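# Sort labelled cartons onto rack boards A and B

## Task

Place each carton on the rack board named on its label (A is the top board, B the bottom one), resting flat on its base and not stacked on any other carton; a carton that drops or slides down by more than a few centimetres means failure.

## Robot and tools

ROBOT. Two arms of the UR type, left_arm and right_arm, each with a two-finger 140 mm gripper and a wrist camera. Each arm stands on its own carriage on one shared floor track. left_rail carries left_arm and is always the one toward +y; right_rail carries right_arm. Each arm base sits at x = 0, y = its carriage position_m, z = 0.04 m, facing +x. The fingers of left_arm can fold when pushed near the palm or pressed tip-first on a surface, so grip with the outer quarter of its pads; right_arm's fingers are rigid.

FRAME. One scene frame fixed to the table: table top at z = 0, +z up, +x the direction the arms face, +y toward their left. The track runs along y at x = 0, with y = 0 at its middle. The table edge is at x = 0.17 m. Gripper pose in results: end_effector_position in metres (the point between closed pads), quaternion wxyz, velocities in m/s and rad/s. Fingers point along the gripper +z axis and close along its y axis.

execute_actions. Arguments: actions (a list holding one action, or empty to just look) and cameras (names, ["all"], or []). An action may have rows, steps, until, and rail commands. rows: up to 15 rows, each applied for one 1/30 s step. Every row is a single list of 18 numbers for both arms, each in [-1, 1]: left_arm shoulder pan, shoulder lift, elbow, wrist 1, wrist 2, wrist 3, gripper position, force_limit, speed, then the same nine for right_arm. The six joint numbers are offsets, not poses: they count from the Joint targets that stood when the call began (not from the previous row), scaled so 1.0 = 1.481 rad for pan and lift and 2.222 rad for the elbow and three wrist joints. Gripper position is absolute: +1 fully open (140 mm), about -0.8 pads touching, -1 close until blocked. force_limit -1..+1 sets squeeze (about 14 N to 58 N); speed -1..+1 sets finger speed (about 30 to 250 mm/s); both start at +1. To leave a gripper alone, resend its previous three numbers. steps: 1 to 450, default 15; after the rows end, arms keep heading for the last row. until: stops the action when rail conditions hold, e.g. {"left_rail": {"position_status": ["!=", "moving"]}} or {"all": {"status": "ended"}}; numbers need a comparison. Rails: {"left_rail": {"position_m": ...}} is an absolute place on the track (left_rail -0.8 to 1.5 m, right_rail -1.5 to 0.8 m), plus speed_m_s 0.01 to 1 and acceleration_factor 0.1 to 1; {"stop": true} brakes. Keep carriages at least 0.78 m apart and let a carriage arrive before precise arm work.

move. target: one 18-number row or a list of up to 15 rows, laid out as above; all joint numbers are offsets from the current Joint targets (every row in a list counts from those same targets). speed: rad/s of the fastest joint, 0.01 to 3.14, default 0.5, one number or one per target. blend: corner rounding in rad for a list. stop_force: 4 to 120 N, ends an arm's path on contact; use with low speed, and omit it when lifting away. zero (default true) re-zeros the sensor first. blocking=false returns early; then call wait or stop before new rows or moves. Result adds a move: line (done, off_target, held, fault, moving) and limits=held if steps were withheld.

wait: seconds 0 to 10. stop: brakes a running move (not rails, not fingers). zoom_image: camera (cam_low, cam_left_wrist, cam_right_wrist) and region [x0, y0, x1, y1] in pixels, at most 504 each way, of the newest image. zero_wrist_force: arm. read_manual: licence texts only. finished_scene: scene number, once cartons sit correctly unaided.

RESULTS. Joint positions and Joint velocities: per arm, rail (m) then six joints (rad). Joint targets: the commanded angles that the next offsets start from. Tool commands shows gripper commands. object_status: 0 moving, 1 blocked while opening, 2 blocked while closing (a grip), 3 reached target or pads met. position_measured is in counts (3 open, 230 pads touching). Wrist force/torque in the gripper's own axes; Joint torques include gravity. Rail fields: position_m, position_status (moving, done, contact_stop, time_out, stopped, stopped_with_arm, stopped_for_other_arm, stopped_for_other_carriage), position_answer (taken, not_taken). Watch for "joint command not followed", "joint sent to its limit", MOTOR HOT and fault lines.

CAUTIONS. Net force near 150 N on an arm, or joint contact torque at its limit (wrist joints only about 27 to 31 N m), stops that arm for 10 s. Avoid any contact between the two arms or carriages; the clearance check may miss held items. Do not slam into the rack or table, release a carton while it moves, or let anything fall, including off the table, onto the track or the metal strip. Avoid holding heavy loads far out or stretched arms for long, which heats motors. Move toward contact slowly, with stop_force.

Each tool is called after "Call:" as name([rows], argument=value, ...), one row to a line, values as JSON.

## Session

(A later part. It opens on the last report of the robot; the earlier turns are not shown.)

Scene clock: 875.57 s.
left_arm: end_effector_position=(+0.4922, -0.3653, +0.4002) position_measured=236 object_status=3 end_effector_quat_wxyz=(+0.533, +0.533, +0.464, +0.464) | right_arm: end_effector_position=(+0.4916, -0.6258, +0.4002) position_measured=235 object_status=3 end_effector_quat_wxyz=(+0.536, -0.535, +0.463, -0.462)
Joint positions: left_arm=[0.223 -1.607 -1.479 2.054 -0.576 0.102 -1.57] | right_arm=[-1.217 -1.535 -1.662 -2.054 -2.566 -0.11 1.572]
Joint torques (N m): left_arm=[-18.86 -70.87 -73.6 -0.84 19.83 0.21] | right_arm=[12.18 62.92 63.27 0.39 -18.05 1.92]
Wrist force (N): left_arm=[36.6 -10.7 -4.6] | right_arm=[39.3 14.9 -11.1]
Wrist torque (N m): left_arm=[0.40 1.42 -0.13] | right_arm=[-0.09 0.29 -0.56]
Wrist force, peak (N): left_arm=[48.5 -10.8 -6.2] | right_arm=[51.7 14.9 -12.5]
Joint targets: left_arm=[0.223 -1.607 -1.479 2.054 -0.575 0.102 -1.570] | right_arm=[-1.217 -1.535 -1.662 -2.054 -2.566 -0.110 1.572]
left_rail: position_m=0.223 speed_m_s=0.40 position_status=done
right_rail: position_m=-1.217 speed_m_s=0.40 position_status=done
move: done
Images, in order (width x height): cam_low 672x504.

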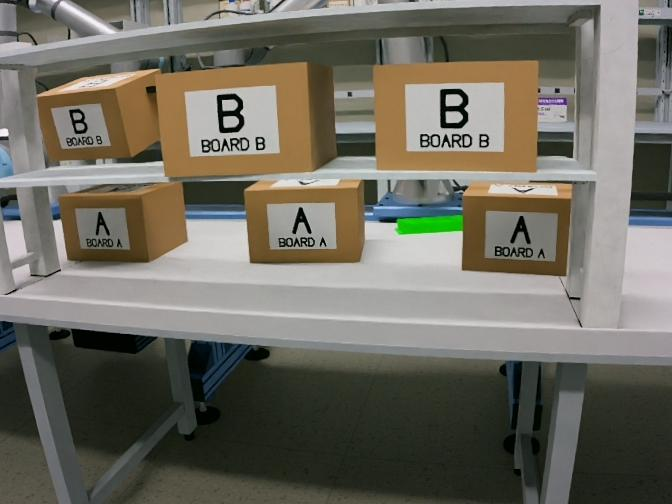

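Call:
move([
  [0,0.041,0.022,-0.0493,0,0,-1,-1,-1,0,-0.041,-0.022,0.0493,0,0,-1,-1,-1],
  [0,0.0891,0.04,-0.0993,0,0,-1,-1,-1,0,-0.0891,-0.04,0.0993,0,0,-1,-1,-1],
], speed=0.05, blend=0.02)

Call:
move([
  [0,0,0,0,-0.0622,0,-1,-1,-1,0,0,0,0,0.0622,0,-1,-1,-1],
  [0.022,0.0051,-0.0046,0.0012,-0.0475,0,-1,-1,-1,-0.022,-0.0051,0.0046,-0.0012,0.0475,0,-1,-1,-1],
], speed=0.12, cameras=["cam_low"])

Call:
move(target=[0,0,0,0,0.13,0,-1,-1,-1,0,0,0,0,-0.13,0,-1,-1,-1], speed=0.08, stop_force=44)

Call:
move([
  [0,-0.0481,-0.018,0.05,0,0,-1,-1,-1,0,0.0481,0.018,-0.05,0,0,-1,-1,-1],
  [0,-0.0885,-0.0397,0.0987,0,0,-1,-1,-1,0,0.0885,0.0397,-0.0987,0,0,-1,-1,-1],
], speed=0.07, blend=0.02, cameras=["cam_low"])

Call:
zoom_image(camera="cam_low", region=[0, 0, 342, 300])

Scene clock: 892.53 s.
left_arm: end_effector_position=(+0.4922, -0.3655, +0.2902) position_measured=236 object_status=3 end_effector_quat_wxyz=(+0.533, +0.533, +0.464, +0.464) | right_arm: end_effector_position=(+0.4916, -0.6257, +0.2902) position_measured=235 object_status=3 end_effector_quat_wxyz=(+0.536, -0.535, +0.463, -0.462)
Joint positions: left_arm=[0.223 -1.607 -1.348 2.143 -0.796 0.102 -1.57] | right_arm=[-1.217 -1.535 -1.794 -2.143 -2.345 -0.11 1.572]
Joint torques (N m): left_arm=[-23.35 -15.8 -37.19 -8.43 20 0.42] | right_arm=[13.99 31.62 35.85 9.19 -20.24 2.07]
Wrist force (N): left_arm=[42.2 20.6 -12.6] | right_arm=[45.2 -13.7 -18.2]
Wrist torque (N m): left_arm=[-0.51 1.46 -0.50] | right_arm=[0.74 0.24 -0.29]
Wrist force, peak (N): left_arm=[48.2 -10.1 -6.4] | right_arm=[51.6 13.0 -13.9]
Joint targets: left_arm=[0.223 -1.607 -1.348 2.143 -0.796 0.102 -1.570] | right_arm=[-1.217 -1.535 -1.794 -2.143 -2.345 -0.110 1.572]
left_rail: position_m=0.223 speed_m_s=0.40 position_status=done
right_rail: position_m=-1.217 speed_m_s=0.40 position_status=done
move: done

Scene clock: 894.77 s.
left_arm: end_effector_position=(+0.5129, -0.3188, +0.2901) position_measured=236 object_status=3 end_effector_quat_wxyz=(+0.500, +0.500, +0.500, +0.500) | right_arm: end_effector_position=(+0.5127, -0.6724, +0.2901) position_measured=235 object_status=3 end_effector_quat_wxyz=(+0.502, -0.502, +0.498, -0.498)
Joint positions: left_arm=[0.223 -1.574 -1.34 2.133 -0.793 -0.004 -1.57] | right_arm=[-1.217 -1.567 -1.802 -2.133 -2.348 -0.004 1.572]
Joint torques (N m): left_arm=[13.86 -35.78 -44.94 1.76 1.87 0.22] | right_arm=[-14.24 47.29 36.74 -2.06 -2.95 1.94]
Wrist force (N): left_arm=[0.0 -0.1 0.0] | right_arm=[-0.3 1.1 -7.5]
Wrist torque (N m): left_arm=[0.03 0.11 -0.21] | right_arm=[-0.44 -0.06 -0.53]
Wrist force, peak (N): left_arm=[42.3 22.1 -13.0] | right_arm=[45.5 -14.8 -18.5]
Joint targets: left_arm=[0.223 -1.574 -1.340 2.133 -0.793 -0.003 -1.570] | right_arm=[-1.217 -1.567 -1.802 -2.133 -2.348 -0.004 1.572]
left_rail: position_m=0.223 speed_m_s=0.40 position_status=done
right_rail: position_m=-1.217 speed_m_s=0.40 position_status=done
move: done
Images, in order (width x height): cam_low 672x504.

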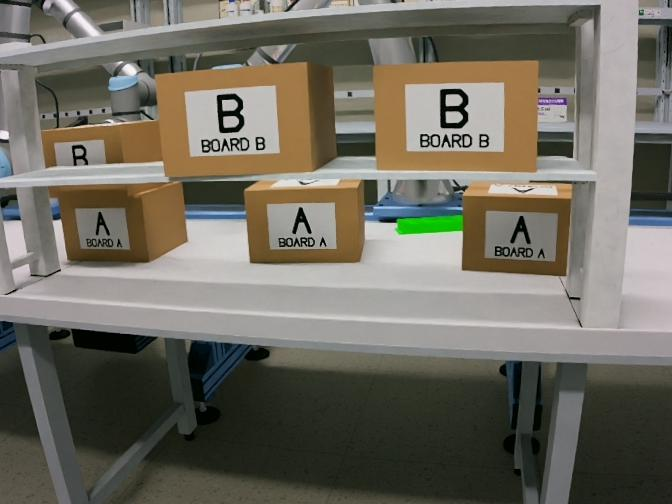

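Scene clock: 897.63 s.
left_arm: end_effector_position=(+0.5098, -0.3656, +0.2901) position_measured=236 object_status=3 end_effector_quat_wxyz=(+0.533, +0.533, +0.464, +0.464) | right_arm: end_effector_position=(+0.5093, -0.6258, +0.2901) position_measured=235 object_status=3 end_effector_quat_wxyz=(+0.535, -0.535, +0.463, -0.462)
Joint positions: left_arm=[0.223 -1.574 -1.34 2.133 -0.793 0.135 -1.57] | right_arm=[-1.217 -1.567 -1.802 -2.133 -2.348 -0.142 1.572]
Joint torques (N m): left_arm=[-34.44 -35.48 -45.67 -6.52 7.43 0.32] | right_arm=[32.38 48.21 50.85 6.14 -6.25 1.87]
Wrist force (N): left_arm=[41.4 17.2 -10.1] | right_arm=[41.7 -15.6 -14.7]
Wrist torque (N m): left_arm=[-0.37 1.49 -0.47] | right_arm=[-0.11 0.86 -0.31]
Wrist force, peak (N): left_arm=[56.0 22.1 -14.1] | right_arm=[54.4 -18.6 -18.0]
Joint targets: left_arm=[0.223 -1.574 -1.340 2.133 -0.793 0.135 -1.570] | right_arm=[-1.217 -1.567 -1.802 -2.133 -2.348 -0.142 1.572]
left_rail: position_m=0.223 speed_m_s=0.40 position_status=done
right_rail: position_m=-1.217 speed_m_s=0.40 position_status=done
move: contact (left_arm, right_arm); left_arm: the wrist 2 is farthest, 0.151 rad from its target; right_arm: the wrist 2 is farthest, 0.151 rad from its target

Scene clock: 901.17 s.
left_arm: end_effector_position=(+0.5098, -0.3654, +0.4002) position_measured=236 object_status=3 end_effector_quat_wxyz=(+0.533, +0.533, +0.464, +0.464) | right_arm: end_effector_position=(+0.5093, -0.6260, +0.4002) position_measured=235 object_status=3 end_effector_quat_wxyz=(+0.535, -0.535, +0.463, -0.462)
Joint positions: left_arm=[0.223 -1.574 -1.471 2.045 -0.574 0.135 -1.57] | right_arm=[-1.217 -1.567 -1.671 -2.045 -2.567 -0.142 1.572]
Joint torques (N m): left_arm=[-34.61 -71.33 -74.55 -1.37 20.09 0.36] | right_arm=[29.37 62.8 62.35 0.68 -18.01 1.92]
Wrist force (N): left_arm=[35.6 -10.2 -4.5] | right_arm=[35.6 11.6 -11.6]
Wrist torque (N m): left_arm=[0.34 1.42 -0.12] | right_arm=[-0.64 0.88 -0.59]
Wrist force, peak (N): left_arm=[48.8 -10.2 -6.2] | right_arm=[49.3 11.9 -13.6]
Joint targets: left_arm=[0.223 -1.574 -1.471 2.045 -0.574 0.135 -1.570] | right_arm=[-1.217 -1.567 -1.671 -2.045 -2.567 -0.142 1.572]
left_rail: position_m=0.223 speed_m_s=0.40 position_status=done
right_rail: position_m=-1.217 speed_m_s=0.40 position_status=done
move: done
Images, in order (width x height): cam_low 672x504.

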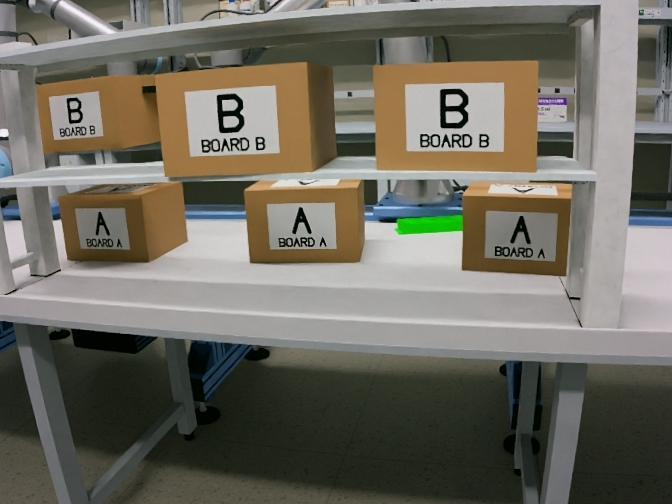

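Scaled by 1.474.

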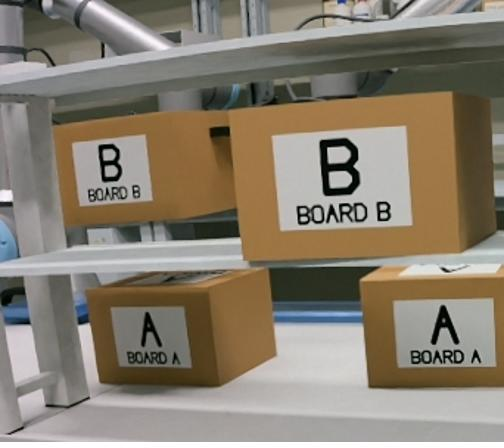

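Call:
execute_actions([
  {"left_rail":{"position_m":0.313,"speed_m_s":0.1,"acceleration_factor":0.15},"right_rail":{"position_m":-1.127,"speed_m_s":0.1,"acceleration_factor":0.15},"steps":150,"until":{"all":{"status":"ended"}}},
])

Call:
move([
  [0.0565,0.0172,-0.0128,0.0014,0.0377,0,-1,-1,-1,-0.0565,-0.0172,0.0128,-0.0014,-0.0377,0,-1,-1,-1],
  [0.1103,0.0369,-0.0283,0.0037,0.0735,0,-1,-1,-1,-0.1103,-0.0369,0.0283,-0.0037,-0.0735,0,-1,-1,-1],
  [0.1615,0.0592,-0.0464,0.0069,0.1077,0,-1,-1,-1,-0.1615,-0.0592,0.0464,-0.0069,-0.1077,0,-1,-1,-1],
  [0.2101,0.0839,-0.0671,0.0112,0.14,0,-1,-1,-1,-0.2101,-0.0839,0.0671,-0.0112,-0.14,0,-1,-1,-1],
  [0.2558,0.1106,-0.0904,0.0167,0.1705,0,-1,-1,-1,-0.2558,-0.1106,0.0904,-0.0167,-0.1705,0,-1,-1,-1],
  [0.2989,0.1396,-0.1163,0.0233,0.1992,0,-1,-1,-1,-0.2989,-0.1396,0.1163,-0.0233,-0.1992,0,-1,-1,-1],
], speed=0.09, blend=0.02, cameras=["cam_low"])

Call:
zoom_image(camera="cam_low", region=[0, 0, 342, 300])

Scene clock: 931.87 s.
left_arm: end_effector_position=(+0.5098, -0.2754, +0.4003) position_measured=236 object_status=3 end_effector_quat_wxyz=(+0.533, +0.533, +0.464, +0.464) | right_arm: end_effector_position=(+0.5093, -0.5360, +0.4003) position_measured=235 object_status=3 end_effector_quat_wxyz=(+0.535, -0.535, +0.463, -0.462)
Joint positions: left_arm=[0.313 -1.574 -1.471 2.045 -0.574 0.135 -1.57] | right_arm=[-1.127 -1.567 -1.671 -2.045 -2.567 -0.142 1.572]
Joint torques (N m): left_arm=[-9.76 -70.07 -70.9 -1.46 19.67 0.45] | right_arm=[6.04 56.52 61.97 1.16 -19.9 1.98]
Wrist force (N): left_arm=[36.3 -9.7 -4.9] | right_arm=[36.0 11.2 -11.9]
Wrist torque (N m): left_arm=[0.39 1.39 -0.12] | right_arm=[-0.68 0.89 -0.59]
Wrist force, peak (N): left_arm=[36.9 -9.5 -4.8] | right_arm=[36.8 11.0 -12.3]
Joint targets: left_arm=[0.313 -1.574 -1.471 2.045 -0.574 0.135 -1.570] | right_arm=[-1.127 -1.567 -1.671 -2.045 -2.567 -0.142 1.572]
Tool commands: left_gripper/position=-1.0 left_gripper/force_limit=-1.0 left_gripper/speed=-1.0 right_gripper/position=-1.0 right_gripper/force_limit=-1.0 right_gripper/speed=-1.0
left_rail: position_m=0.313 speed_m_s=0.10 position_status=done
right_rail: position_m=-1.127 speed_m_s=0.10 position_status=done

Scene clock: 945.20 s.
left_arm: end_effector_position=(+0.6845, -0.2757, +0.4001) position_measured=236 object_status=3 end_effector_quat_wxyz=(+0.533, +0.533, +0.464, +0.464) | right_arm: end_effector_position=(+0.6707, -0.5376, +0.3996) position_measured=235 object_status=3 end_effector_quat_wxyz=(+0.533, -0.535, +0.463, -0.464)
Joint positions: left_arm=[0.313 -1.275 -1.353 1.904 -0.551 0.434 -1.57] | right_arm=[-1.127 -1.846 -1.777 -1.918 -2.591 -0.417 1.572]
Joint torques (N m): left_arm=[-11.51 -47.82 -70.51 -1.85 13.82 0.31] | right_arm=[-2.7 64.87 38.06 1.53 0.04 0.03]
Wrist force (N): left_arm=[32.4 -9.7 -2.6] | right_arm=[12.3 -6.1 -55.9]
Wrist torque (N m): left_arm=[0.29 1.22 -0.12] | right_arm=[-0.37 0.54 -0.78]
Wrist force, peak (N): left_arm=[42.1 -10.6 -5.5] | right_arm=[40.3 -16.1 -208.5]
Joint targets: left_arm=[0.313 -1.275 -1.353 1.904 -0.551 0.434 -1.570] | right_arm=[-1.127 -1.846 -1.777 -1.918 -2.591 -0.417 1.572]
Tool commands: left_gripper/position=-1.0 left_gripper/force_limit=-1.0 left_gripper/speed=-1.0 right_gripper/position=-1.0 right_gripper/force_limit=-1.0 right_gripper/speed=-1.0
FORCE FAULT: contact force on the right arm reached its limit, and that arm stopped for 10 seconds. The contact can be on any part of that arm, not only on its tool. That arm's remaining commands of this call were not run. That arm's target is now where it stood when the stop ended, not its last command. That arm accepts commands again.
left_rail: position_m=0.313 speed_m_s=0.10 position_status=done
right_rail: position_m=-1.127 speed_m_s=0.10 position_status=done
move: fault (right_arm), off_target (left_arm; braked at the fault stop of right_arm); path passed 3 of 6 targets; left_arm: the shoulder pan is farthest, 0.144 rad from its target; right_arm: the wrist 2 is farthest, 0.168 rad from its target
Images, in order (width x height): cam_low 672x504.

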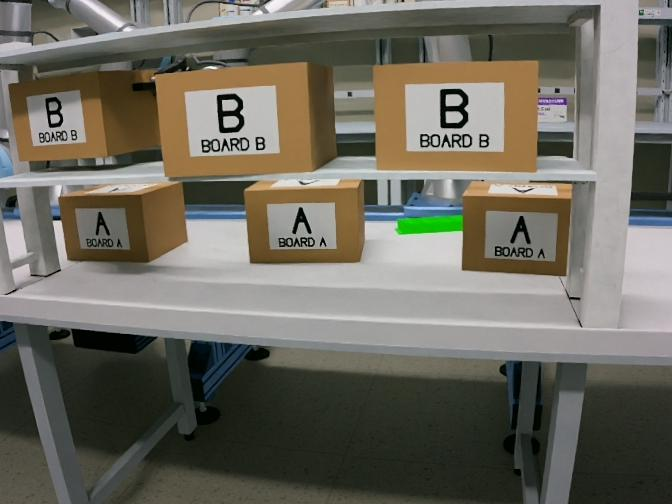

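Scaled by 1.474.

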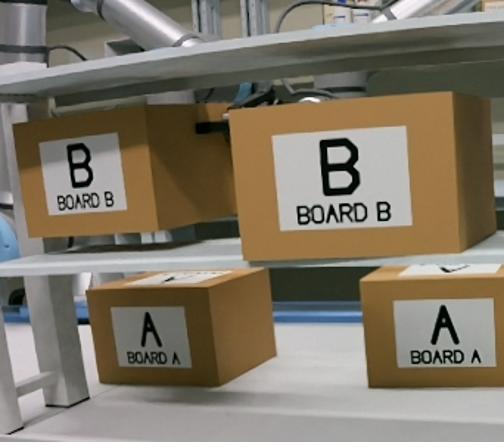

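Call:
move(target=[-0.0916,-0.0428,0.0351,-0.0066,-0.0612,0,-1,-1,-1,0.0783,0.0347,-0.0288,0.0072,0.0504,0,-1,-1,-1], speed=0.08, cameras=["cam_low"])

Call:
zoom_image(camera="cam_low", region=[0, 0, 342, 300])

Scene clock: 967.43 s.
left_arm: end_effector_position=(+0.6013, -0.2755, +0.4002) position_measured=236 object_status=3 end_effector_quat_wxyz=(+0.533, +0.533, +0.464, +0.465) | right_arm: end_effector_position=(+0.6003, -0.5352, +0.3996) position_measured=235 object_status=3 end_effector_quat_wxyz=(+0.535, -0.535, +0.463, -0.462)
Joint positions: left_arm=[0.313 -1.411 -1.416 1.981 -0.565 0.298 -1.57] | right_arm=[-1.127 -1.73 -1.726 -1.982 -2.575 -0.305 1.572]
Joint torques (N m): left_arm=[-38.99 -76.68 -56.25 -11.08 7.45 -0.03] | right_arm=[34.35 68.77 50.51 12.97 -6.21 0.12]
Wrist force (N): left_arm=[40.4 -10.1 -5.0] | right_arm=[40.5 10.9 -13.0]
Wrist torque (N m): left_arm=[0.28 1.49 -0.12] | right_arm=[-0.86 0.84 -0.65]
Wrist force, peak (N): left_arm=[50.4 -10.8 -5.4] | right_arm=[12.7 -5.9 -56.3]
Joint targets: left_arm=[0.313 -1.411 -1.416 1.981 -0.565 0.298 -1.570] | right_arm=[-1.127 -1.730 -1.726 -1.982 -2.575 -0.305 1.572]
left_rail: position_m=0.313 speed_m_s=0.10 position_status=done
right_rail: position_m=-1.127 speed_m_s=0.10 position_status=done
move: done
Images, in order (width x height): cam_low 672x504.

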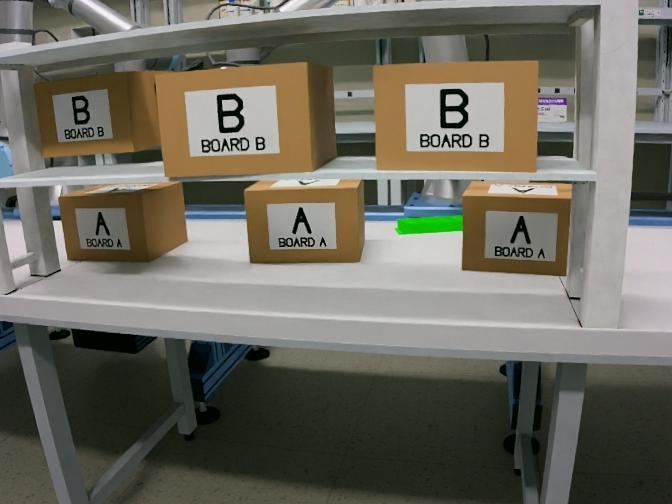

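Scaled by 1.474.

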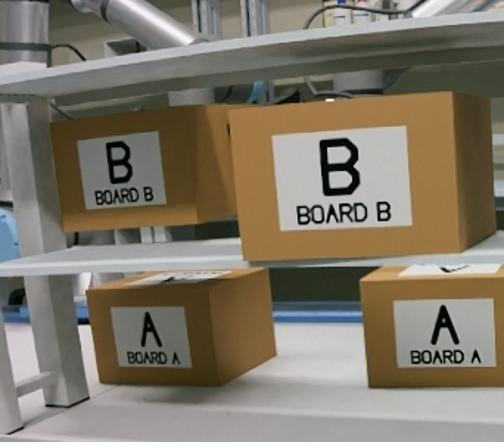

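Call:
execute_actions([
  {"left_rail":{"position_m":0.385},"right_rail":{"position_m":-1.055},"steps":150,"until":{"all":{"status":"ended"}}},
])

Call:
move([
  [0.0512,0.0223,-0.0181,0.0032,0.0342,0,-1,-1,-1,-0.0512,-0.0223,0.0181,-0.0032,-0.0342,0,-1,-1,-1],
  [0.0998,0.047,-0.0388,0.0075,0.0665,0,-1,-1,-1,-0.0998,-0.047,0.0388,-0.0075,-0.0665,0,-1,-1,-1],
  [0.1455,0.0737,-0.0621,0.013,0.097,0,-1,-1,-1,-0.1455,-0.0737,0.0621,-0.013,-0.097,0,-1,-1,-1],
  [0.1886,0.1027,-0.088,0.0196,0.1257,0,-1,-1,-1,-0.1886,-0.1027,0.088,-0.0196,-0.1257,0,-1,-1,-1],
], speed=0.08, blend=0.02, stop_force=35, cameras=["cam_low"])

Call:
zoom_image(camera="cam_low", region=[0, 0, 342, 300])

Scene clock: 980.53 s.
left_arm: end_effector_position=(+0.6012, -0.2035, +0.4002) position_measured=236 object_status=3 end_effector_quat_wxyz=(+0.533, +0.533, +0.464, +0.465) | right_arm: end_effector_position=(+0.6002, -0.4633, +0.3996) position_measured=235 object_status=3 end_effector_quat_wxyz=(+0.535, -0.535, +0.463, -0.462)
Joint positions: left_arm=[0.385 -1.411 -1.416 1.981 -0.565 0.298 -1.57] | right_arm=[-1.055 -1.73 -1.726 -1.982 -2.575 -0.305 1.572]
Joint torques (N m): left_arm=[-28.3 -75.36 -56.81 -9.85 7.47 0.51] | right_arm=[34.37 57.67 55.34 11.49 -6.21 0.22]
Wrist force (N): left_arm=[39.8 -10.2 -5.2] | right_arm=[40.0 10.9 -12.6]
Wrist torque (N m): left_arm=[0.29 1.43 -0.12] | right_arm=[-0.85 0.80 -0.64]
Wrist force, peak (N): left_arm=[40.1 -10.6 -5.2] | right_arm=[40.6 11.7 -12.7]
Joint targets: left_arm=[0.385 -1.411 -1.416 1.981 -0.565 0.298 -1.570] | right_arm=[-1.055 -1.730 -1.726 -1.982 -2.575 -0.305 1.572]
Tool commands: left_gripper/position=-1.0 left_gripper/force_limit=-1.0 left_gripper/speed=-1.0 right_gripper/position=-1.0 right_gripper/force_limit=-1.0 right_gripper/speed=-1.0
left_rail: position_m=0.385 speed_m_s=0.10 position_status=done
right_rail: position_m=-1.055 speed_m_s=0.10 position_status=done

Scene clock: 985.07 s.
left_arm: end_effector_position=(+0.7844, -0.2033, +0.4002) position_measured=236 object_status=3 end_effector_quat_wxyz=(+0.533, +0.533, +0.464, +0.465) | right_arm: end_effector_position=(+0.7834, -0.4632, +0.3995) position_measured=235 object_status=3 end_effector_quat_wxyz=(+0.535, -0.535, +0.463, -0.462)
Joint positions: left_arm=[0.385 -1.131 -1.264 1.786 -0.522 0.577 -1.57] | right_arm=[-1.055 -2.009 -1.878 -1.786 -2.618 -0.584 1.572]
Joint torques (N m): left_arm=[-15.91 -54.24 -76.93 -2.48 20.73 0.37] | right_arm=[14.95 66.96 65.95 2.87 -20.26 0.23]
Wrist force (N): left_arm=[36.8 -9.5 -4.4] | right_arm=[37.0 10.7 -12.2]
Wrist torque (N m): left_arm=[0.41 1.42 -0.11] | right_arm=[-0.76 0.80 -0.61]
Wrist force, peak (N): left_arm=[45.3 -10.9 -5.5] | right_arm=[45.8 12.0 -13.0]
Joint targets: left_arm=[0.385 -1.131 -1.264 1.786 -0.522 0.577 -1.570] | right_arm=[-1.055 -2.009 -1.878 -1.786 -2.618 -0.584 1.572]
left_rail: position_m=0.385 speed_m_s=0.10 position_status=done
right_rail: position_m=-1.055 speed_m_s=0.10 position_status=done
move: done
Images, in order (width x height): cam_low 672x504.

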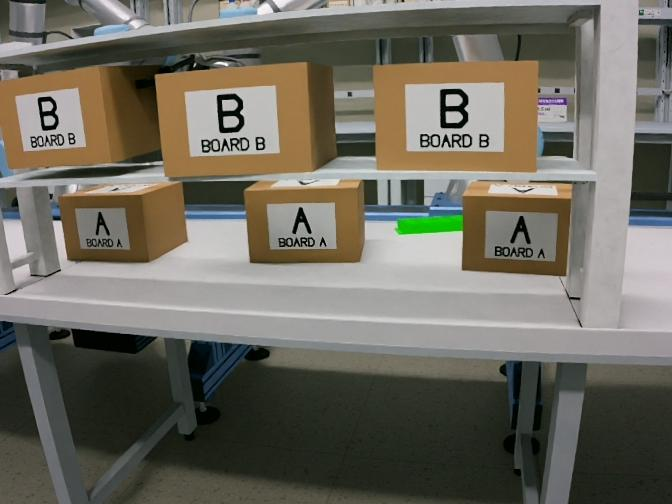

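Scaled by 1.474.

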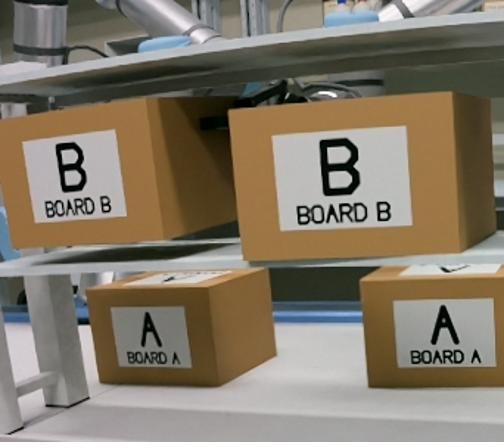

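Call:
move(target=[0,0.0128,0.0083,-0.0168,0,0,-1,-1,-1,0,-0.0128,-0.0083,0.0168,0,0,-1,-1,-1], speed=0.02)

Call:
move(target=[0,0.005,0.003,-0.0063,0,0,-1,-1,-1,0,-0.005,-0.003,0.0063,0,0,-1,-1,-1], speed=0.01, stop_force=10, cameras=["cam_low"])

Call:
zoom_image(camera="cam_low", region=[0, 0, 342, 300])

Scene clock: 998.23 s.
left_arm: end_effector_position=(+0.7845, -0.2034, +0.3783) position_measured=236 object_status=3 end_effector_quat_wxyz=(+0.533, +0.533, +0.464, +0.465) | right_arm: end_effector_position=(+0.7834, -0.4632, +0.3777) position_measured=235 object_status=3 end_effector_quat_wxyz=(+0.535, -0.535, +0.463, -0.462)
Joint positions: left_arm=[0.385 -1.131 -1.245 1.804 -0.559 0.577 -1.57] | right_arm=[-1.055 -2.009 -1.897 -1.805 -2.581 -0.584 1.572]
Joint torques (N m): left_arm=[-21.71 -56.23 -53.39 -11.87 20.12 0.46] | right_arm=[15.84 71.27 50.43 14.01 -19.91 0.19]
Wrist force (N): left_arm=[36.2 -9.3 -4.5] | right_arm=[35.9 10.5 -11.9]
Wrist torque (N m): left_arm=[0.41 1.41 -0.11] | right_arm=[-0.78 0.89 -0.61]
Wrist force, peak (N): left_arm=[38.5 -9.9 -4.7] | right_arm=[38.6 11.9 -11.9]
Joint targets: left_arm=[0.385 -1.131 -1.245 1.804 -0.559 0.577 -1.570] | right_arm=[-1.055 -2.009 -1.897 -1.805 -2.581 -0.584 1.572]
left_rail: position_m=0.385 speed_m_s=0.10 position_status=done
right_rail: position_m=-1.055 speed_m_s=0.10 position_status=done
move: done

Scene clock: 1000.87 s.
left_arm: end_effector_position=(+0.7844, -0.2033, +0.3699) position_measured=236 object_status=3 end_effector_quat_wxyz=(+0.533, +0.533, +0.464, +0.465) | right_arm: end_effector_position=(+0.7834, -0.4632, +0.3703) position_measured=235 object_status=3 end_effector_quat_wxyz=(+0.535, -0.535, +0.463, -0.462)
Joint positions: left_arm=[0.385 -1.131 -1.238 1.811 -0.573 0.577 -1.57] | right_arm=[-1.055 -2.009 -1.904 -1.811 -2.569 -0.584 1.572]
Joint torques (N m): left_arm=[-21.29 -51.29 -51.47 -11.22 19.29 0.7] | right_arm=[17.28 86.97 58.67 1.61 -19.55 0.37]
Wrist force (N): left_arm=[40.9 -5.5 -4.9] | right_arm=[36.3 2.6 -11.7]
Wrist torque (N m): left_arm=[0.22 1.51 -0.18] | right_arm=[-0.50 0.86 -0.50]
Wrist force, peak (N): left_arm=[41.4 -5.2 -5.6] | right_arm=[36.5 11.8 -11.6]
Joint targets: left_arm=[0.385 -1.131 -1.238 1.811 -0.573 0.577 -1.570] | right_arm=[-1.055 -2.009 -1.904 -1.811 -2.569 -0.584 1.572]
left_rail: position_m=0.385 speed_m_s=0.10 position_status=done
right_rail: position_m=-1.055 speed_m_s=0.10 position_status=done
move: contact (right_arm)
Images, in order (width x height): cam_low 672x504.

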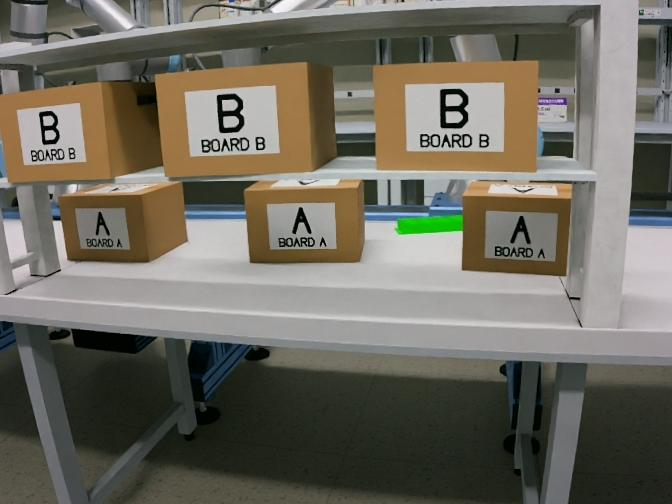

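Scaled by 1.474.

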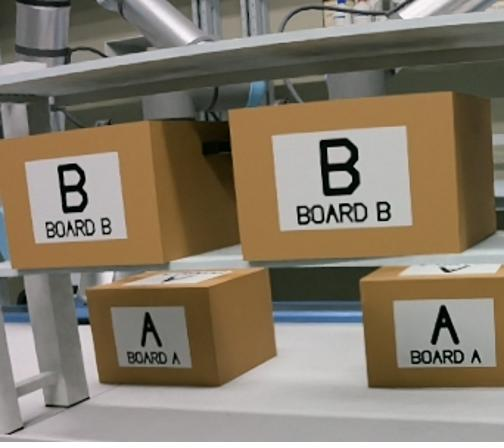

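Call:
move([
  [0,0,0,0,-0.055,0,-1,-1,-1,0,0,0,0,0.05,0,-1,-1,-1],
  [-0.1886,-0.1027,0.088,-0.0196,-0.1807,0,-1,-1,-1,0.1886,0.1027,-0.088,0.0196,0.1757,0,-1,-1,-1],
  [-0.2989,-0.1396,0.1163,-0.0233,-0.2613,0,-1,-1,-1,0.2989,0.1396,-0.1163,0.0233,0.2613,0,-1,-1,-1],
  [-0.2989,-0.2129,0.056,0.0856,-0.2613,0,-1,-1,-1,0.2989,0.2129,-0.056,-0.0856,0.2613,0,-1,-1,-1],
], speed=[0.1,0.3,0.4,0.4], blend=[0.01,0.03,0.03,0], stop_force=60, cameras=["all"])

Scene clock: 1010.40 s.
left_arm: end_effector_position=(+0.5129, -0.1565, +0.5003) position_measured=236 object_status=3 end_effector_quat_wxyz=(+0.500, +0.500, +0.500, +0.500) | right_arm: end_effector_position=(+0.5122, -0.5104, +0.5005) position_measured=235 object_status=3 end_effector_quat_wxyz=(+0.502, -0.502, +0.498, -0.498)
Joint positions: left_arm=[0.385 -1.574 -1.553 1.936 -0.383 -0.004 -1.57] | right_arm=[-1.055 -1.566 -1.588 -1.935 -2.759 -0.003 1.572]
Joint torques (N m): left_arm=[-15.48 -67.19 -56.73 3.09 -2.49 0.9] | right_arm=[11.64 62 47.92 -3.32 3.59 0.11]
Wrist force (N): left_arm=[0.3 0.0 -0.2] | right_arm=[-3.1 1.6 -7.2]
Wrist torque (N m): left_arm=[0.07 0.04 -0.22] | right_arm=[-0.32 0.60 -0.50]
Wrist force, peak (N): left_arm=[40.9 -5.6 -5.1] | right_arm=[36.7 2.5 -11.7]
Joint targets: left_arm=[0.385 -1.574 -1.553 1.936 -0.383 -0.004 -1.570] | right_arm=[-1.055 -1.566 -1.588 -1.935 -2.759 -0.003 1.572]
left_rail: position_m=0.385 speed_m_s=0.10 position_status=done
right_rail: position_m=-1.055 speed_m_s=0.10 position_status=done
move: done
camera_calibration:
cam_left_wrist: T_world_to_cam=[[-0.018118, -0.00183473, 0.999834, -0.482181], [-0.337748, -0.941204, -0.00784746, 0.0259573], [0.941062, -0.337834, 0.016433, -0.361064], [0, 0, 0, 1]] pos_world=[0.339814, -0.0984332, 0.488238]
cam_right_wrist: T_world_to_cam=[[-0.0130144, 0.0241052, -0.999625, 0.526303], [-0.317238, 0.947962, 0.0269896, 0.634583], [0.948257, 0.317471, -0.0046901, -0.14522], [0, 0, 0, 1]] pos_world=[0.34587, -0.568144, 0.508297]

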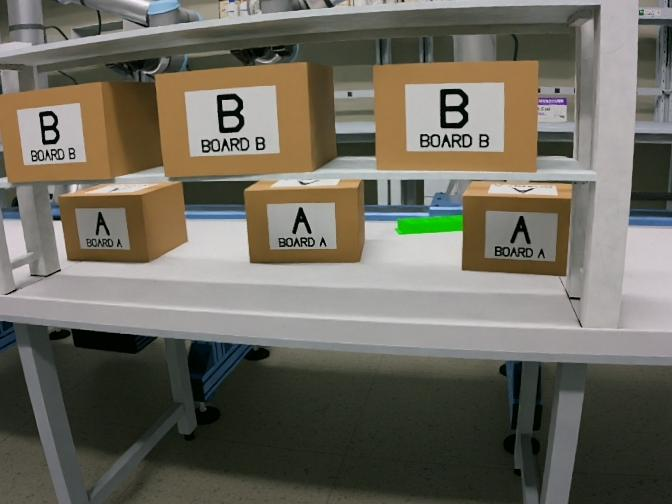

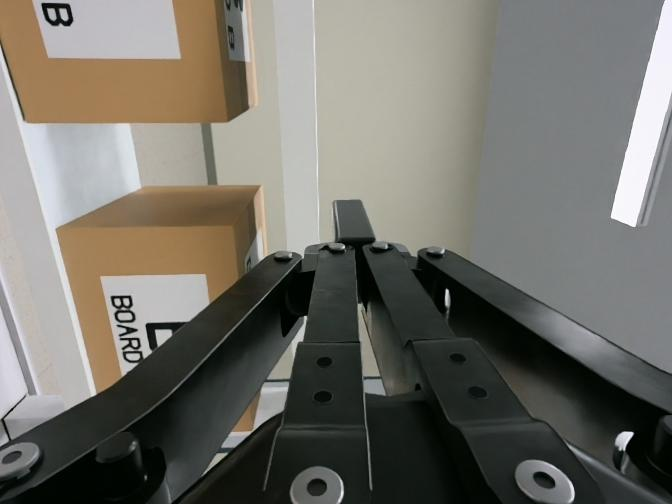

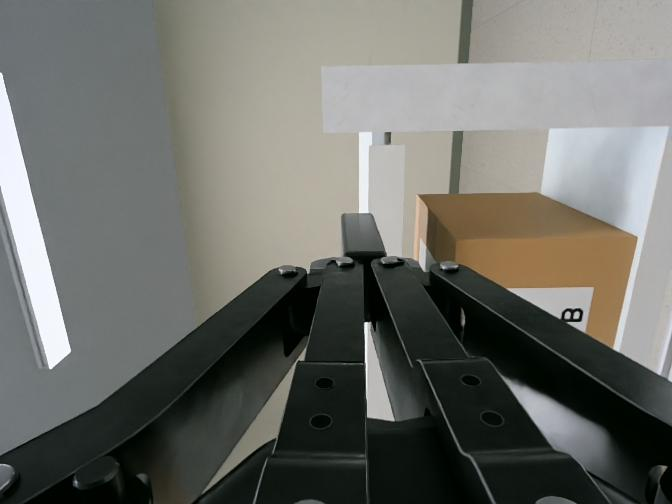

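Call:
execute_actions([
  {"left_rail":{"position_m":0.235,"speed_m_s":0.3,"acceleration_factor":0.4},"right_rail":{"position_m":-1.205,"speed_m_s":0.3,"acceleration_factor":0.4},"steps":150,"until":{"all":{"status":"ended"}}},
])

Call:
move([
  [-0.0346,0.1091,0.0863,-0.159,-0.023,0,-1,-1,-1,0.0346,-0.1091,-0.0863,0.159,0.023,0,-1,-1,-1],
  [-0.0346,0.2074,0.1124,-0.2506,-0.023,0,-1,-1,-1,0.0346,-0.2074,-0.1124,0.2506,0.023,0,-1,-1,-1],
  [-0.0346,0.3186,0.1231,-0.3355,-0.023,0,-1,-1,-1,0.0346,-0.3186,-0.1231,0.3355,0.023,0,-1,-1,-1],
], speed=0.3, blend=0.03, stop_force=30)

Call:
move(target=[0,0,0,0,0.13,0,-1,-1,-1,0,0,0,0,-0.13,0,-1,-1,-1], speed=0.08, stop_force=44, cameras=["cam_low"])

Call:
move(target=[0,-0.0577,-0.0035,0.0419,0,0,-1,-1,-1,0,0.0577,0.0035,-0.0419,0,0,-1,-1,-1], speed=0.05, cameras=["cam_low"])

Call:
zoom_image(camera="cam_low", region=[0, 100, 252, 320])

Scene clock: 1046.13 s.
left_arm: end_effector_position=(+0.5129, -0.3066, +0.5003) position_measured=236 object_status=3 end_effector_quat_wxyz=(+0.500, +0.500, +0.500, +0.500) | right_arm: end_effector_position=(+0.5122, -0.6603, +0.5006) position_measured=235 object_status=3 end_effector_quat_wxyz=(+0.502, -0.502, +0.498, -0.498)
Joint positions: left_arm=[0.235 -1.574 -1.553 1.935 -0.383 -0.004 -1.57] | right_arm=[-1.205 -1.566 -1.588 -1.935 -2.759 -0.003 1.572]
Joint torques (N m): left_arm=[-12.75 -57.54 -52.42 1.62 -1.99 0.85] | right_arm=[0.36 54.56 36.36 -1.95 2.9 0.16]
Wrist force (N): left_arm=[-0.2 -0.2 -0.2] | right_arm=[-3.3 1.9 -7.1]
Wrist torque (N m): left_arm=[0.03 0.16 -0.22] | right_arm=[-0.25 0.63 -0.50]
Wrist force, peak (N): left_arm=[0.7 -0.3 -0.2] | right_arm=[-4.2 1.8 -7.3]
Joint targets: left_arm=[0.235 -1.574 -1.553 1.936 -0.383 -0.004 -1.570] | right_arm=[-1.205 -1.566 -1.588 -1.935 -2.759 -0.003 1.572]
Tool commands: left_gripper/position=-1.0 left_gripper/force_limit=-1.0 left_gripper/speed=-1.0 right_gripper/position=-1.0 right_gripper/force_limit=-1.0 right_gripper/speed=-1.0
left_rail: position_m=0.235 speed_m_s=0.30 position_status=done
right_rail: position_m=-1.205 speed_m_s=0.30 position_status=done

Scene clock: 1049.77 s.
left_arm: end_effector_position=(+0.4854, -0.3068, +0.1252) position_measured=236 object_status=3 end_effector_quat_wxyz=(+0.500, +0.500, +0.500, +0.500) | right_arm: end_effector_position=(+0.4847, -0.6599, +0.1254) position_measured=235 object_status=3 end_effector_quat_wxyz=(+0.502, -0.502, +0.498, -0.498)
Joint positions: left_arm=[0.235 -1.625 -1.081 2.209 -1.128 -0.055 -1.57] | right_arm=[-1.205 -1.515 -2.06 -2.209 -2.013 0.048 1.572]
Joint torques (N m): left_arm=[-11.25 -45.87 -9.06 -2.15 -2.18 0.67] | right_arm=[8.69 56.99 10.48 3.1 3.29 0.14]
Wrist force (N): left_arm=[0.2 0.0 0.3] | right_arm=[-3.3 1.7 -6.8]
Wrist torque (N m): left_arm=[0.06 0.08 -0.20] | right_arm=[-0.25 0.58 -0.53]
Wrist force, peak (N): left_arm=[-0.1 2.5 0.5] | right_arm=[-3.6 1.8 -7.2]
Joint targets: left_arm=[0.235 -1.625 -1.081 2.209 -1.128 -0.055 -1.570] | right_arm=[-1.205 -1.515 -2.060 -2.209 -2.013 0.048 1.572]
left_rail: position_m=0.235 speed_m_s=0.30 position_status=done
right_rail: position_m=-1.205 speed_m_s=0.30 position_status=done
move: done

Scene clock: 1053.03 s.
left_arm: end_effector_position=(+0.4822, -0.3529, +0.1252) position_measured=236 object_status=3 end_effector_quat_wxyz=(+0.533, +0.533, +0.465, +0.465) | right_arm: end_effector_position=(+0.4810, -0.6130, +0.1254) position_measured=235 object_status=3 end_effector_quat_wxyz=(+0.536, -0.535, +0.462, -0.462)
Joint positions: left_arm=[0.235 -1.625 -1.081 2.209 -1.128 0.081 -1.57] | right_arm=[-1.205 -1.515 -2.06 -2.209 -2.013 -0.091 1.572]
Joint torques (N m): left_arm=[-34.64 -48.34 -57.32 -1.31 8.35 0.81] | right_arm=[33.3 60.17 49.07 1.97 -6.84 0.15]
Wrist force (N): left_arm=[44.5 15.8 -9.1] | right_arm=[42.9 -14.8 -17.4]
Wrist torque (N m): left_arm=[-0.25 1.58 -0.44] | right_arm=[0.14 1.60 -0.27]
Wrist force, peak (N): left_arm=[56.6 22.7 -10.9] | right_arm=[53.2 -20.3 -17.7]
Joint targets: left_arm=[0.235 -1.625 -1.081 2.209 -1.128 0.081 -1.570] | right_arm=[-1.205 -1.515 -2.060 -2.209 -2.013 -0.091 1.572]
left_rail: position_m=0.235 speed_m_s=0.30 position_status=done
right_rail: position_m=-1.205 speed_m_s=0.30 position_status=done
move: contact (left_arm, right_arm); left_arm: the wrist 2 is farthest, 0.152 rad from its target; right_arm: the wrist 2 is farthest, 0.150 rad from its target
Images, in order (width x height): cam_low 672x504.

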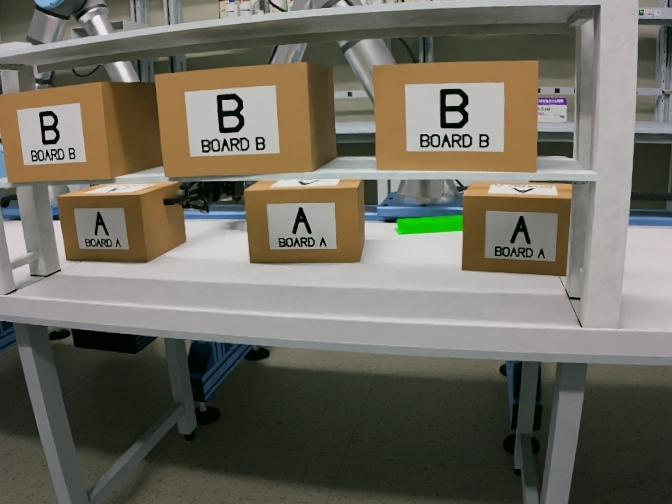

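Scene clock: 1055.27 s.
left_arm: end_effector_position=(+0.4822, -0.3528, +0.1728) position_measured=236 object_status=3 end_effector_quat_wxyz=(+0.533, +0.533, +0.465, +0.465) | right_arm: end_effector_position=(+0.4810, -0.6131, +0.1730) position_measured=235 object_status=3 end_effector_quat_wxyz=(+0.536, -0.535, +0.462, -0.462)
Joint positions: left_arm=[0.235 -1.625 -1.167 2.201 -1.036 0.081 -1.57] | right_arm=[-1.205 -1.515 -1.975 -2.201 -2.106 -0.091 1.572]
Joint torques (N m): left_arm=[-34.57 -93 -65.06 -1.02 11.25 0.98] | right_arm=[31.58 86.73 55.66 0.66 -10.46 0.16]
Wrist force (N): left_arm=[39.0 -10.1 -4.5] | right_arm=[35.8 12.1 -11.5]
Wrist torque (N m): left_arm=[0.45 1.53 -0.11] | right_arm=[-0.58 1.64 -0.67]
Wrist force, peak (N): left_arm=[49.2 -9.7 -5.5] | right_arm=[46.2 12.6 -13.6]
Joint targets: left_arm=[0.235 -1.625 -1.167 2.201 -1.035 0.081 -1.570] | right_arm=[-1.205 -1.515 -1.975 -2.201 -2.106 -0.091 1.572]
left_rail: position_m=0.235 speed_m_s=0.30 position_status=done
right_rail: position_m=-1.205 speed_m_s=0.30 position_status=done
move: done
Images, in order (width x height): cam_low 672x504.

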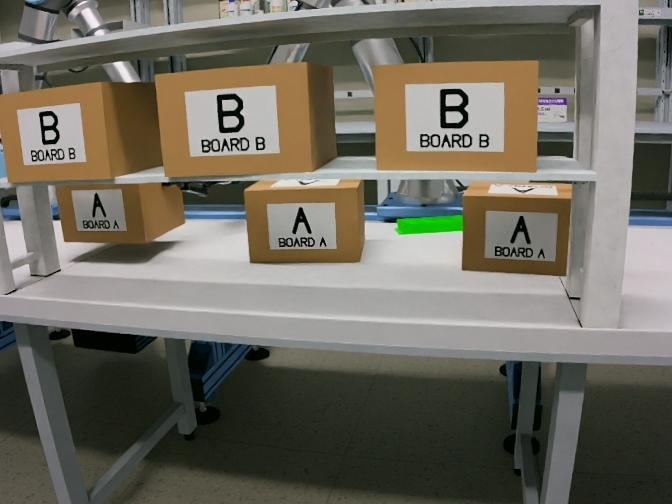

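Scaled by 2.000.

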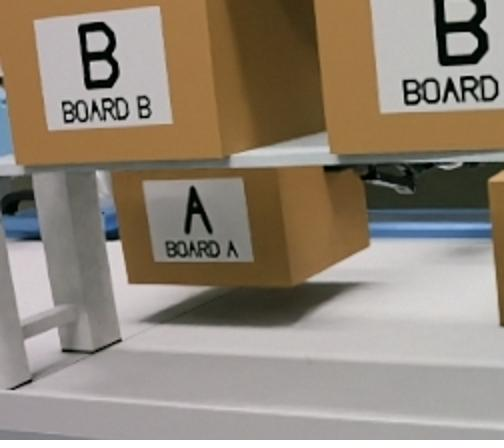

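Call:
move([
  [0,-0.0535,-0.0072,0.0429,0,0,-1,-1,-1,0,0.0535,0.0072,-0.0429,0,0,-1,-1,-1],
  [0,-0.1052,-0.0185,0.0887,0,0,-1,-1,-1,0,0.1052,0.0185,-0.0887,0,0,-1,-1,-1],
  [0,-0.1518,-0.0333,0.1346,0,0,-1,-1,-1,0,0.1518,0.0333,-0.1346,0,0,-1,-1,-1],
  [0,-0.1924,-0.0514,0.1797,0,0,-1,-1,-1,0,0.1924,0.0514,-0.1797,0,0,-1,-1,-1],
  [0,-0.2271,-0.073,0.2244,0,0,-1,-1,-1,0,0.2271,0.073,-0.2244,0,0,-1,-1,-1],
  [0,-0.2577,-0.1,0.2718,0,0,-1,-1,-1,0,0.2577,0.1,-0.2718,0,0,-1,-1,-1],
  [0,-0.2822,-0.1306,0.3187,0,0,-1,-1,-1,0,0.2822,0.1306,-0.3187,0,0,-1,-1,-1],
  [0,-0.2997,-0.1643,0.3641,0,0,-1,-1,-1,0,0.2997,0.1643,-0.3641,0,0,-1,-1,-1],
  [0,-0.3104,-0.2015,0.4085,0,0,-1,-1,-1,0,0.3104,0.2015,-0.4085,0,0,-1,-1,-1],
], speed=0.13, blend=0.02, stop_force=50)

Call:
execute_actions([
  {"left_rail":{"position_m":0.325,"speed_m_s":0.1,"acceleration_factor":0.15},"right_rail":{"position_m":-1.115,"speed_m_s":0.1,"acceleration_factor":0.15},"steps":150,"until":{"all":{"status":"ended"}}},
], cameras=["all"])

Scene clock: 1091.63 s.
left_arm: end_effector_position=(+0.4822, -0.3528, +0.6401) position_measured=236 object_status=3 end_effector_quat_wxyz=(+0.533, +0.533, +0.465, +0.465) | right_arm: end_effector_position=(+0.4810, -0.6134, +0.6405) position_measured=235 object_status=3 end_effector_quat_wxyz=(+0.536, -0.535, +0.462, -0.462)
Joint positions: left_arm=[0.235 -1.625 -1.627 1.754 -0.128 0.081 -1.57] | right_arm=[-1.205 -1.515 -1.515 -1.753 -3.014 -0.091 1.572]
Joint torques (N m): left_arm=[-14.19 -53.35 -74.9 -1.45 16.86 1.05] | right_arm=[25.17 46.44 62.29 0.98 -9.87 0.47]
Wrist force (N): left_arm=[38.2 -10.2 -4.8] | right_arm=[35.5 11.0 -11.9]
Wrist torque (N m): left_arm=[0.28 1.46 -0.11] | right_arm=[-0.69 1.47 -0.53]
Wrist force, peak (N): left_arm=[51.6 -11.1 -6.1] | right_arm=[49.1 12.2 -13.6]
Joint targets: left_arm=[0.235 -1.625 -1.627 1.754 -0.128 0.081 -1.570] | right_arm=[-1.205 -1.515 -1.515 -1.753 -3.014 -0.091 1.572]
left_rail: position_m=0.235 speed_m_s=0.30 position_status=done
right_rail: position_m=-1.205 speed_m_s=0.30 position_status=done
move: done

Scene clock: 1093.73 s.
left_arm: end_effector_position=(+0.4823, -0.2627, +0.6401) position_measured=236 object_status=3 end_effector_quat_wxyz=(+0.533, +0.533, +0.465, +0.465) | right_arm: end_effector_position=(+0.4810, -0.5235, +0.6405) position_measured=235 object_status=3 end_effector_quat_wxyz=(+0.536, -0.535, +0.462, -0.462)
Joint positions: left_arm=[0.325 -1.625 -1.627 1.754 -0.128 0.081 -1.57] | right_arm=[-1.115 -1.515 -1.515 -1.753 -3.014 -0.091 1.572]
Joint torques (N m): left_arm=[-12.11 -49.85 -70.11 -1.15 7.09 0.93] | right_arm=[30.28 26.23 60.85 2.74 -5.98 0.33]
Wrist force (N): left_arm=[38.2 -10.9 -4.1] | right_arm=[35.8 12.2 -11.5]
Wrist torque (N m): left_arm=[0.33 1.46 -0.11] | right_arm=[-0.61 1.44 -0.54]
Wrist force, peak (N): left_arm=[38.8 -10.7 -4.5] | right_arm=[36.3 11.6 -11.7]
Joint targets: left_arm=[0.325 -1.625 -1.627 1.754 -0.128 0.081 -1.570] | right_arm=[-1.115 -1.515 -1.515 -1.753 -3.014 -0.091 1.572]
Tool commands: left_gripper/position=-1.0 left_gripper/force_limit=-1.0 left_gripper/speed=-1.0 right_gripper/position=-1.0 right_gripper/force_limit=-1.0 right_gripper/speed=-1.0
left_rail: position_m=0.325 speed_m_s=0.10 position_status=done
right_rail: position_m=-1.115 speed_m_s=0.10 position_status=done
camera_calibration:
cam_left_wrist: T_world_to_cam=[[-0.018292, 0.000469121, 0.999833, -0.622119], [-0.462513, -0.886576, -0.00804573, -0.00854815], [0.886424, -0.462583, 0.0164342, -0.376729], [0, 0, 0, 1]] pos_world=[0.318608, -0.181555, 0.628138]
cam_right_wrist: T_world_to_cam=[[-0.0161403, 0.0218888, -0.99963, 0.666407], [-0.445541, 0.894861, 0.0267885, 0.667398], [0.895116, 0.445809, -0.00469096, -0.0181335], [0, 0, 0, 1]] pos_world=[0.324341, -0.603731, 0.648197]

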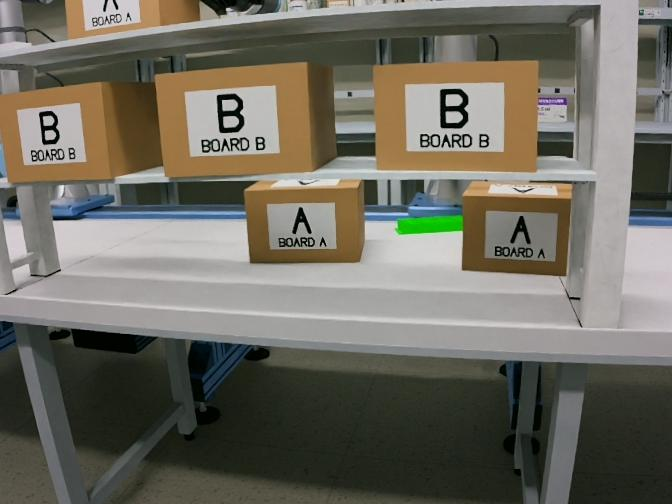

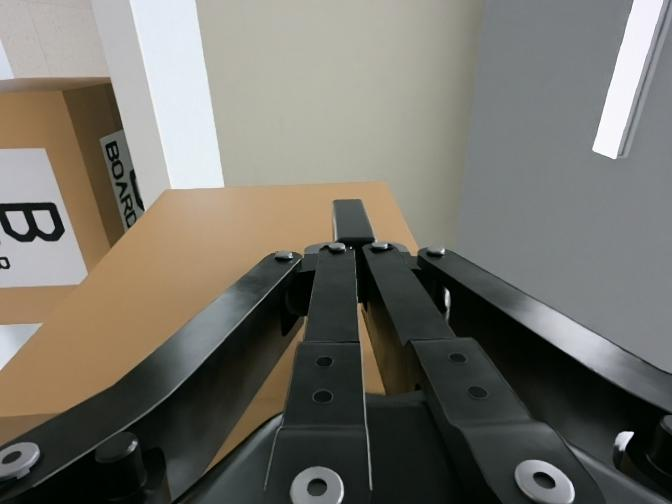

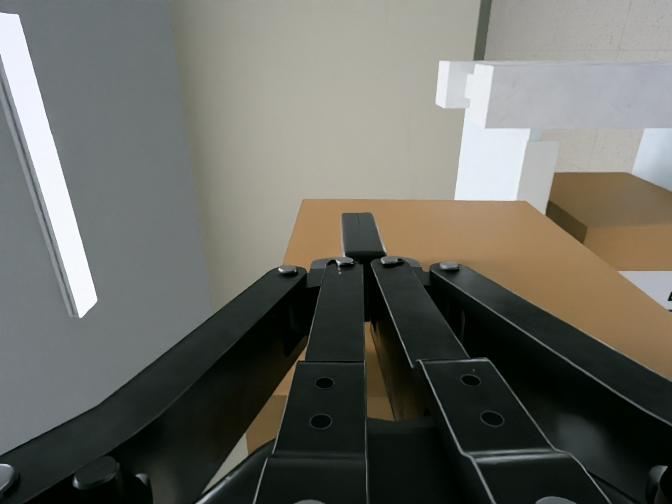

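Call:
move([
  [0.0627,0.0176,-0.0111,-0.0006,0.0418,0,-1,-1,-1,-0.0627,-0.0176,0.0111,0.0006,-0.0418,0,-1,-1,-1],
  [0.1228,0.039,-0.0253,-0.0007,0.0818,0,-1,-1,-1,-0.1228,-0.039,0.0253,0.0007,-0.0818,0,-1,-1,-1],
  [0.18,0.0646,-0.0428,-0.0003,0.12,0,-1,-1,-1,-0.18,-0.0646,0.0428,0.0003,-0.12,0,-1,-1,-1],
  [0.2342,0.0937,-0.0634,0.0009,0.1561,0,-1,-1,-1,-0.2342,-0.0937,0.0634,-0.0009,-0.1561,0,-1,-1,-1],
  [0.2847,0.1255,-0.0872,0.0036,0.1897,0,-1,-1,-1,-0.2847,-0.1255,0.0872,-0.0036,-0.1897,0,-1,-1,-1],
  [0.3317,0.1604,-0.1142,0.0073,0.2211,0,-1,-1,-1,-0.3317,-0.1604,0.1142,-0.0073,-0.2211,0,-1,-1,-1],
], speed=0.1, blend=0.02, stop_force=35)

Call:
move(target=[0,0.0042,0.0189,-0.0217,0,0,-1,-1,-1,0,-0.0042,-0.0189,0.0217,0,0,-1,-1,-1], speed=0.03, stop_force=20)

Call:
move(target=[0,0.0043,0.0141,-0.017,0,0,-1,-1,-1,0,-0.0043,-0.0141,0.017,0,0,-1,-1,-1], speed=0.012, stop_force=10, cameras=["all"])

Scene clock: 1116.97 s.
left_arm: end_effector_position=(+0.7824, -0.2626, +0.6402) position_measured=236 object_status=3 end_effector_quat_wxyz=(+0.533, +0.533, +0.465, +0.465) | right_arm: end_effector_position=(+0.7812, -0.5232, +0.6406) position_measured=235 object_status=3 end_effector_quat_wxyz=(+0.536, -0.535, +0.462, -0.462)
Joint positions: left_arm=[0.325 -1.134 -1.389 1.5 -0.111 0.573 -1.57] | right_arm=[-1.115 -2.006 -1.752 -1.5 -3.03 -0.582 1.572]
Joint torques (N m): left_arm=[-16.35 -43.4 -75.96 -2.65 19.93 0.37] | right_arm=[13.02 53.25 64.05 2.75 -19.62 0.21]
Wrist force (N): left_arm=[35.5 -10.5 -4.0] | right_arm=[32.2 12.6 -11.0]
Wrist torque (N m): left_arm=[0.39 1.30 -0.11] | right_arm=[-0.54 1.53 -0.57]
Wrist force, peak (N): left_arm=[45.0 -11.2 -5.3] | right_arm=[42.3 12.7 -12.7]
Joint targets: left_arm=[0.325 -1.134 -1.389 1.500 -0.111 0.573 -1.570] | right_arm=[-1.115 -2.006 -1.752 -1.500 -3.030 -0.582 1.572]
left_rail: position_m=0.325 speed_m_s=0.10 position_status=done
right_rail: position_m=-1.115 speed_m_s=0.10 position_status=done
move: done

Scene clock: 1119.47 s.
left_arm: end_effector_position=(+0.7824, -0.2627, +0.6122) position_measured=236 object_status=3 end_effector_quat_wxyz=(+0.533, +0.533, +0.465, +0.465) | right_arm: end_effector_position=(+0.7812, -0.5231, +0.6126) position_measured=235 object_status=3 end_effector_quat_wxyz=(+0.536, -0.535, +0.462, -0.462)
Joint positions: left_arm=[0.325 -1.134 -1.383 1.542 -0.16 0.573 -1.57] | right_arm=[-1.115 -2.006 -1.759 -1.542 -2.982 -0.582 1.572]
Joint torques (N m): left_arm=[-25.43 -45.77 -53.86 -11.99 15.24 0.09] | right_arm=[21.64 54.68 48.75 13.62 -13.94 0.31]
Wrist force (N): left_arm=[34.5 -10.7 -3.9] | right_arm=[31.5 12.5 -10.9]
Wrist torque (N m): left_arm=[0.34 1.29 -0.11] | right_arm=[-0.54 1.45 -0.57]
Wrist force, peak (N): left_arm=[38.3 -10.7 -4.3] | right_arm=[35.3 12.5 -11.6]
Joint targets: left_arm=[0.325 -1.134 -1.383 1.542 -0.160 0.573 -1.570] | right_arm=[-1.115 -2.006 -1.759 -1.542 -2.982 -0.582 1.572]
left_rail: position_m=0.325 speed_m_s=0.10 position_status=done
right_rail: position_m=-1.115 speed_m_s=0.10 position_status=done
move: done

Scene clock: 1121.40 s.
left_arm: end_effector_position=(+0.7825, -0.2627, +0.6074) position_measured=236 object_status=3 end_effector_quat_wxyz=(+0.533, +0.533, +0.465, +0.465) | right_arm: end_effector_position=(+0.7812, -0.5231, +0.6085) position_measured=235 object_status=3 end_effector_quat_wxyz=(+0.536, -0.535, +0.462, -0.462)
Joint positions: left_arm=[0.325 -1.134 -1.381 1.549 -0.168 0.573 -1.57] | right_arm=[-1.115 -2.006 -1.76 -1.548 -2.975 -0.582 1.572]
Joint torques (N m): left_arm=[-31.52 -54.98 -71.47 -1.74 13.73 0.49] | right_arm=[23.7 67.37 59.18 1.76 -12.06 0.34]
Wrist force (N): left_arm=[41.2 -2.8 -6.8] | right_arm=[34.1 3.7 -12.3]
Wrist torque (N m): left_arm=[0.12 1.47 -0.20] | right_arm=[-0.25 1.50 -0.48]
Wrist force, peak (N): left_arm=[41.6 3.0 -8.3] | right_arm=[34.0 8.7 -12.3]
Joint targets: left_arm=[0.325 -1.134 -1.381 1.549 -0.168 0.573 -1.570] | right_arm=[-1.115 -2.006 -1.760 -1.548 -2.975 -0.582 1.572]
left_rail: position_m=0.325 speed_m_s=0.10 position_status=done
right_rail: position_m=-1.115 speed_m_s=0.10 position_status=done
move: contact (left_arm, right_arm); left_arm: the wrist 1 is farthest, 0.030 rad from its target; right_arm: the wrist 1 is farthest, 0.031 rad from its target
camera_calibration:
cam_left_wrist: T_world_to_cam=[[-0.0186037, 0.000521702, 0.999827, -0.583628], [-0.462508, -0.886578, -0.00814323, 0.130089], [0.88642, -0.46258, 0.0167349, -0.642471], [0, 0, 0, 1]] pos_world=[0.618808, -0.181555, 0.595338]
cam_right_wrist: T_world_to_cam=[[-0.0156909, 0.0218885, -0.999637, 0.638979], [-0.445432, 0.894921, 0.0265873, 0.801653], [0.895178, 0.445688, -0.00429227, -0.287578], [0, 0, 0, 1]] pos_world=[0.624542, -0.603232, 0.616199]

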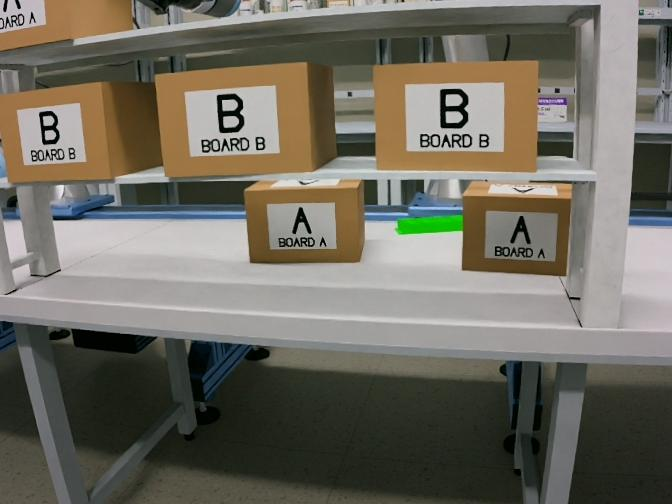

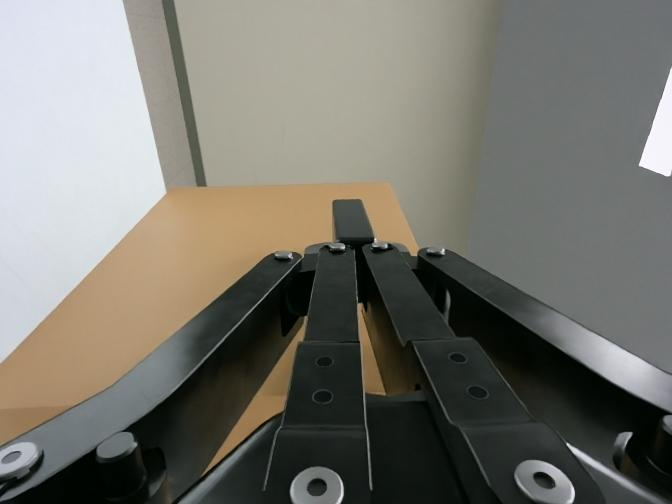

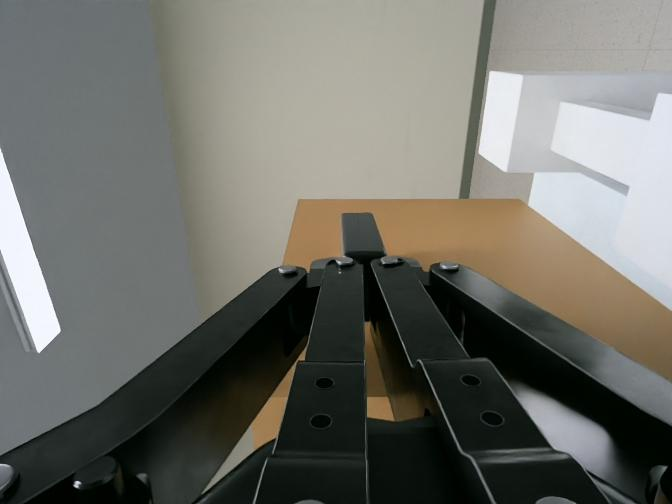

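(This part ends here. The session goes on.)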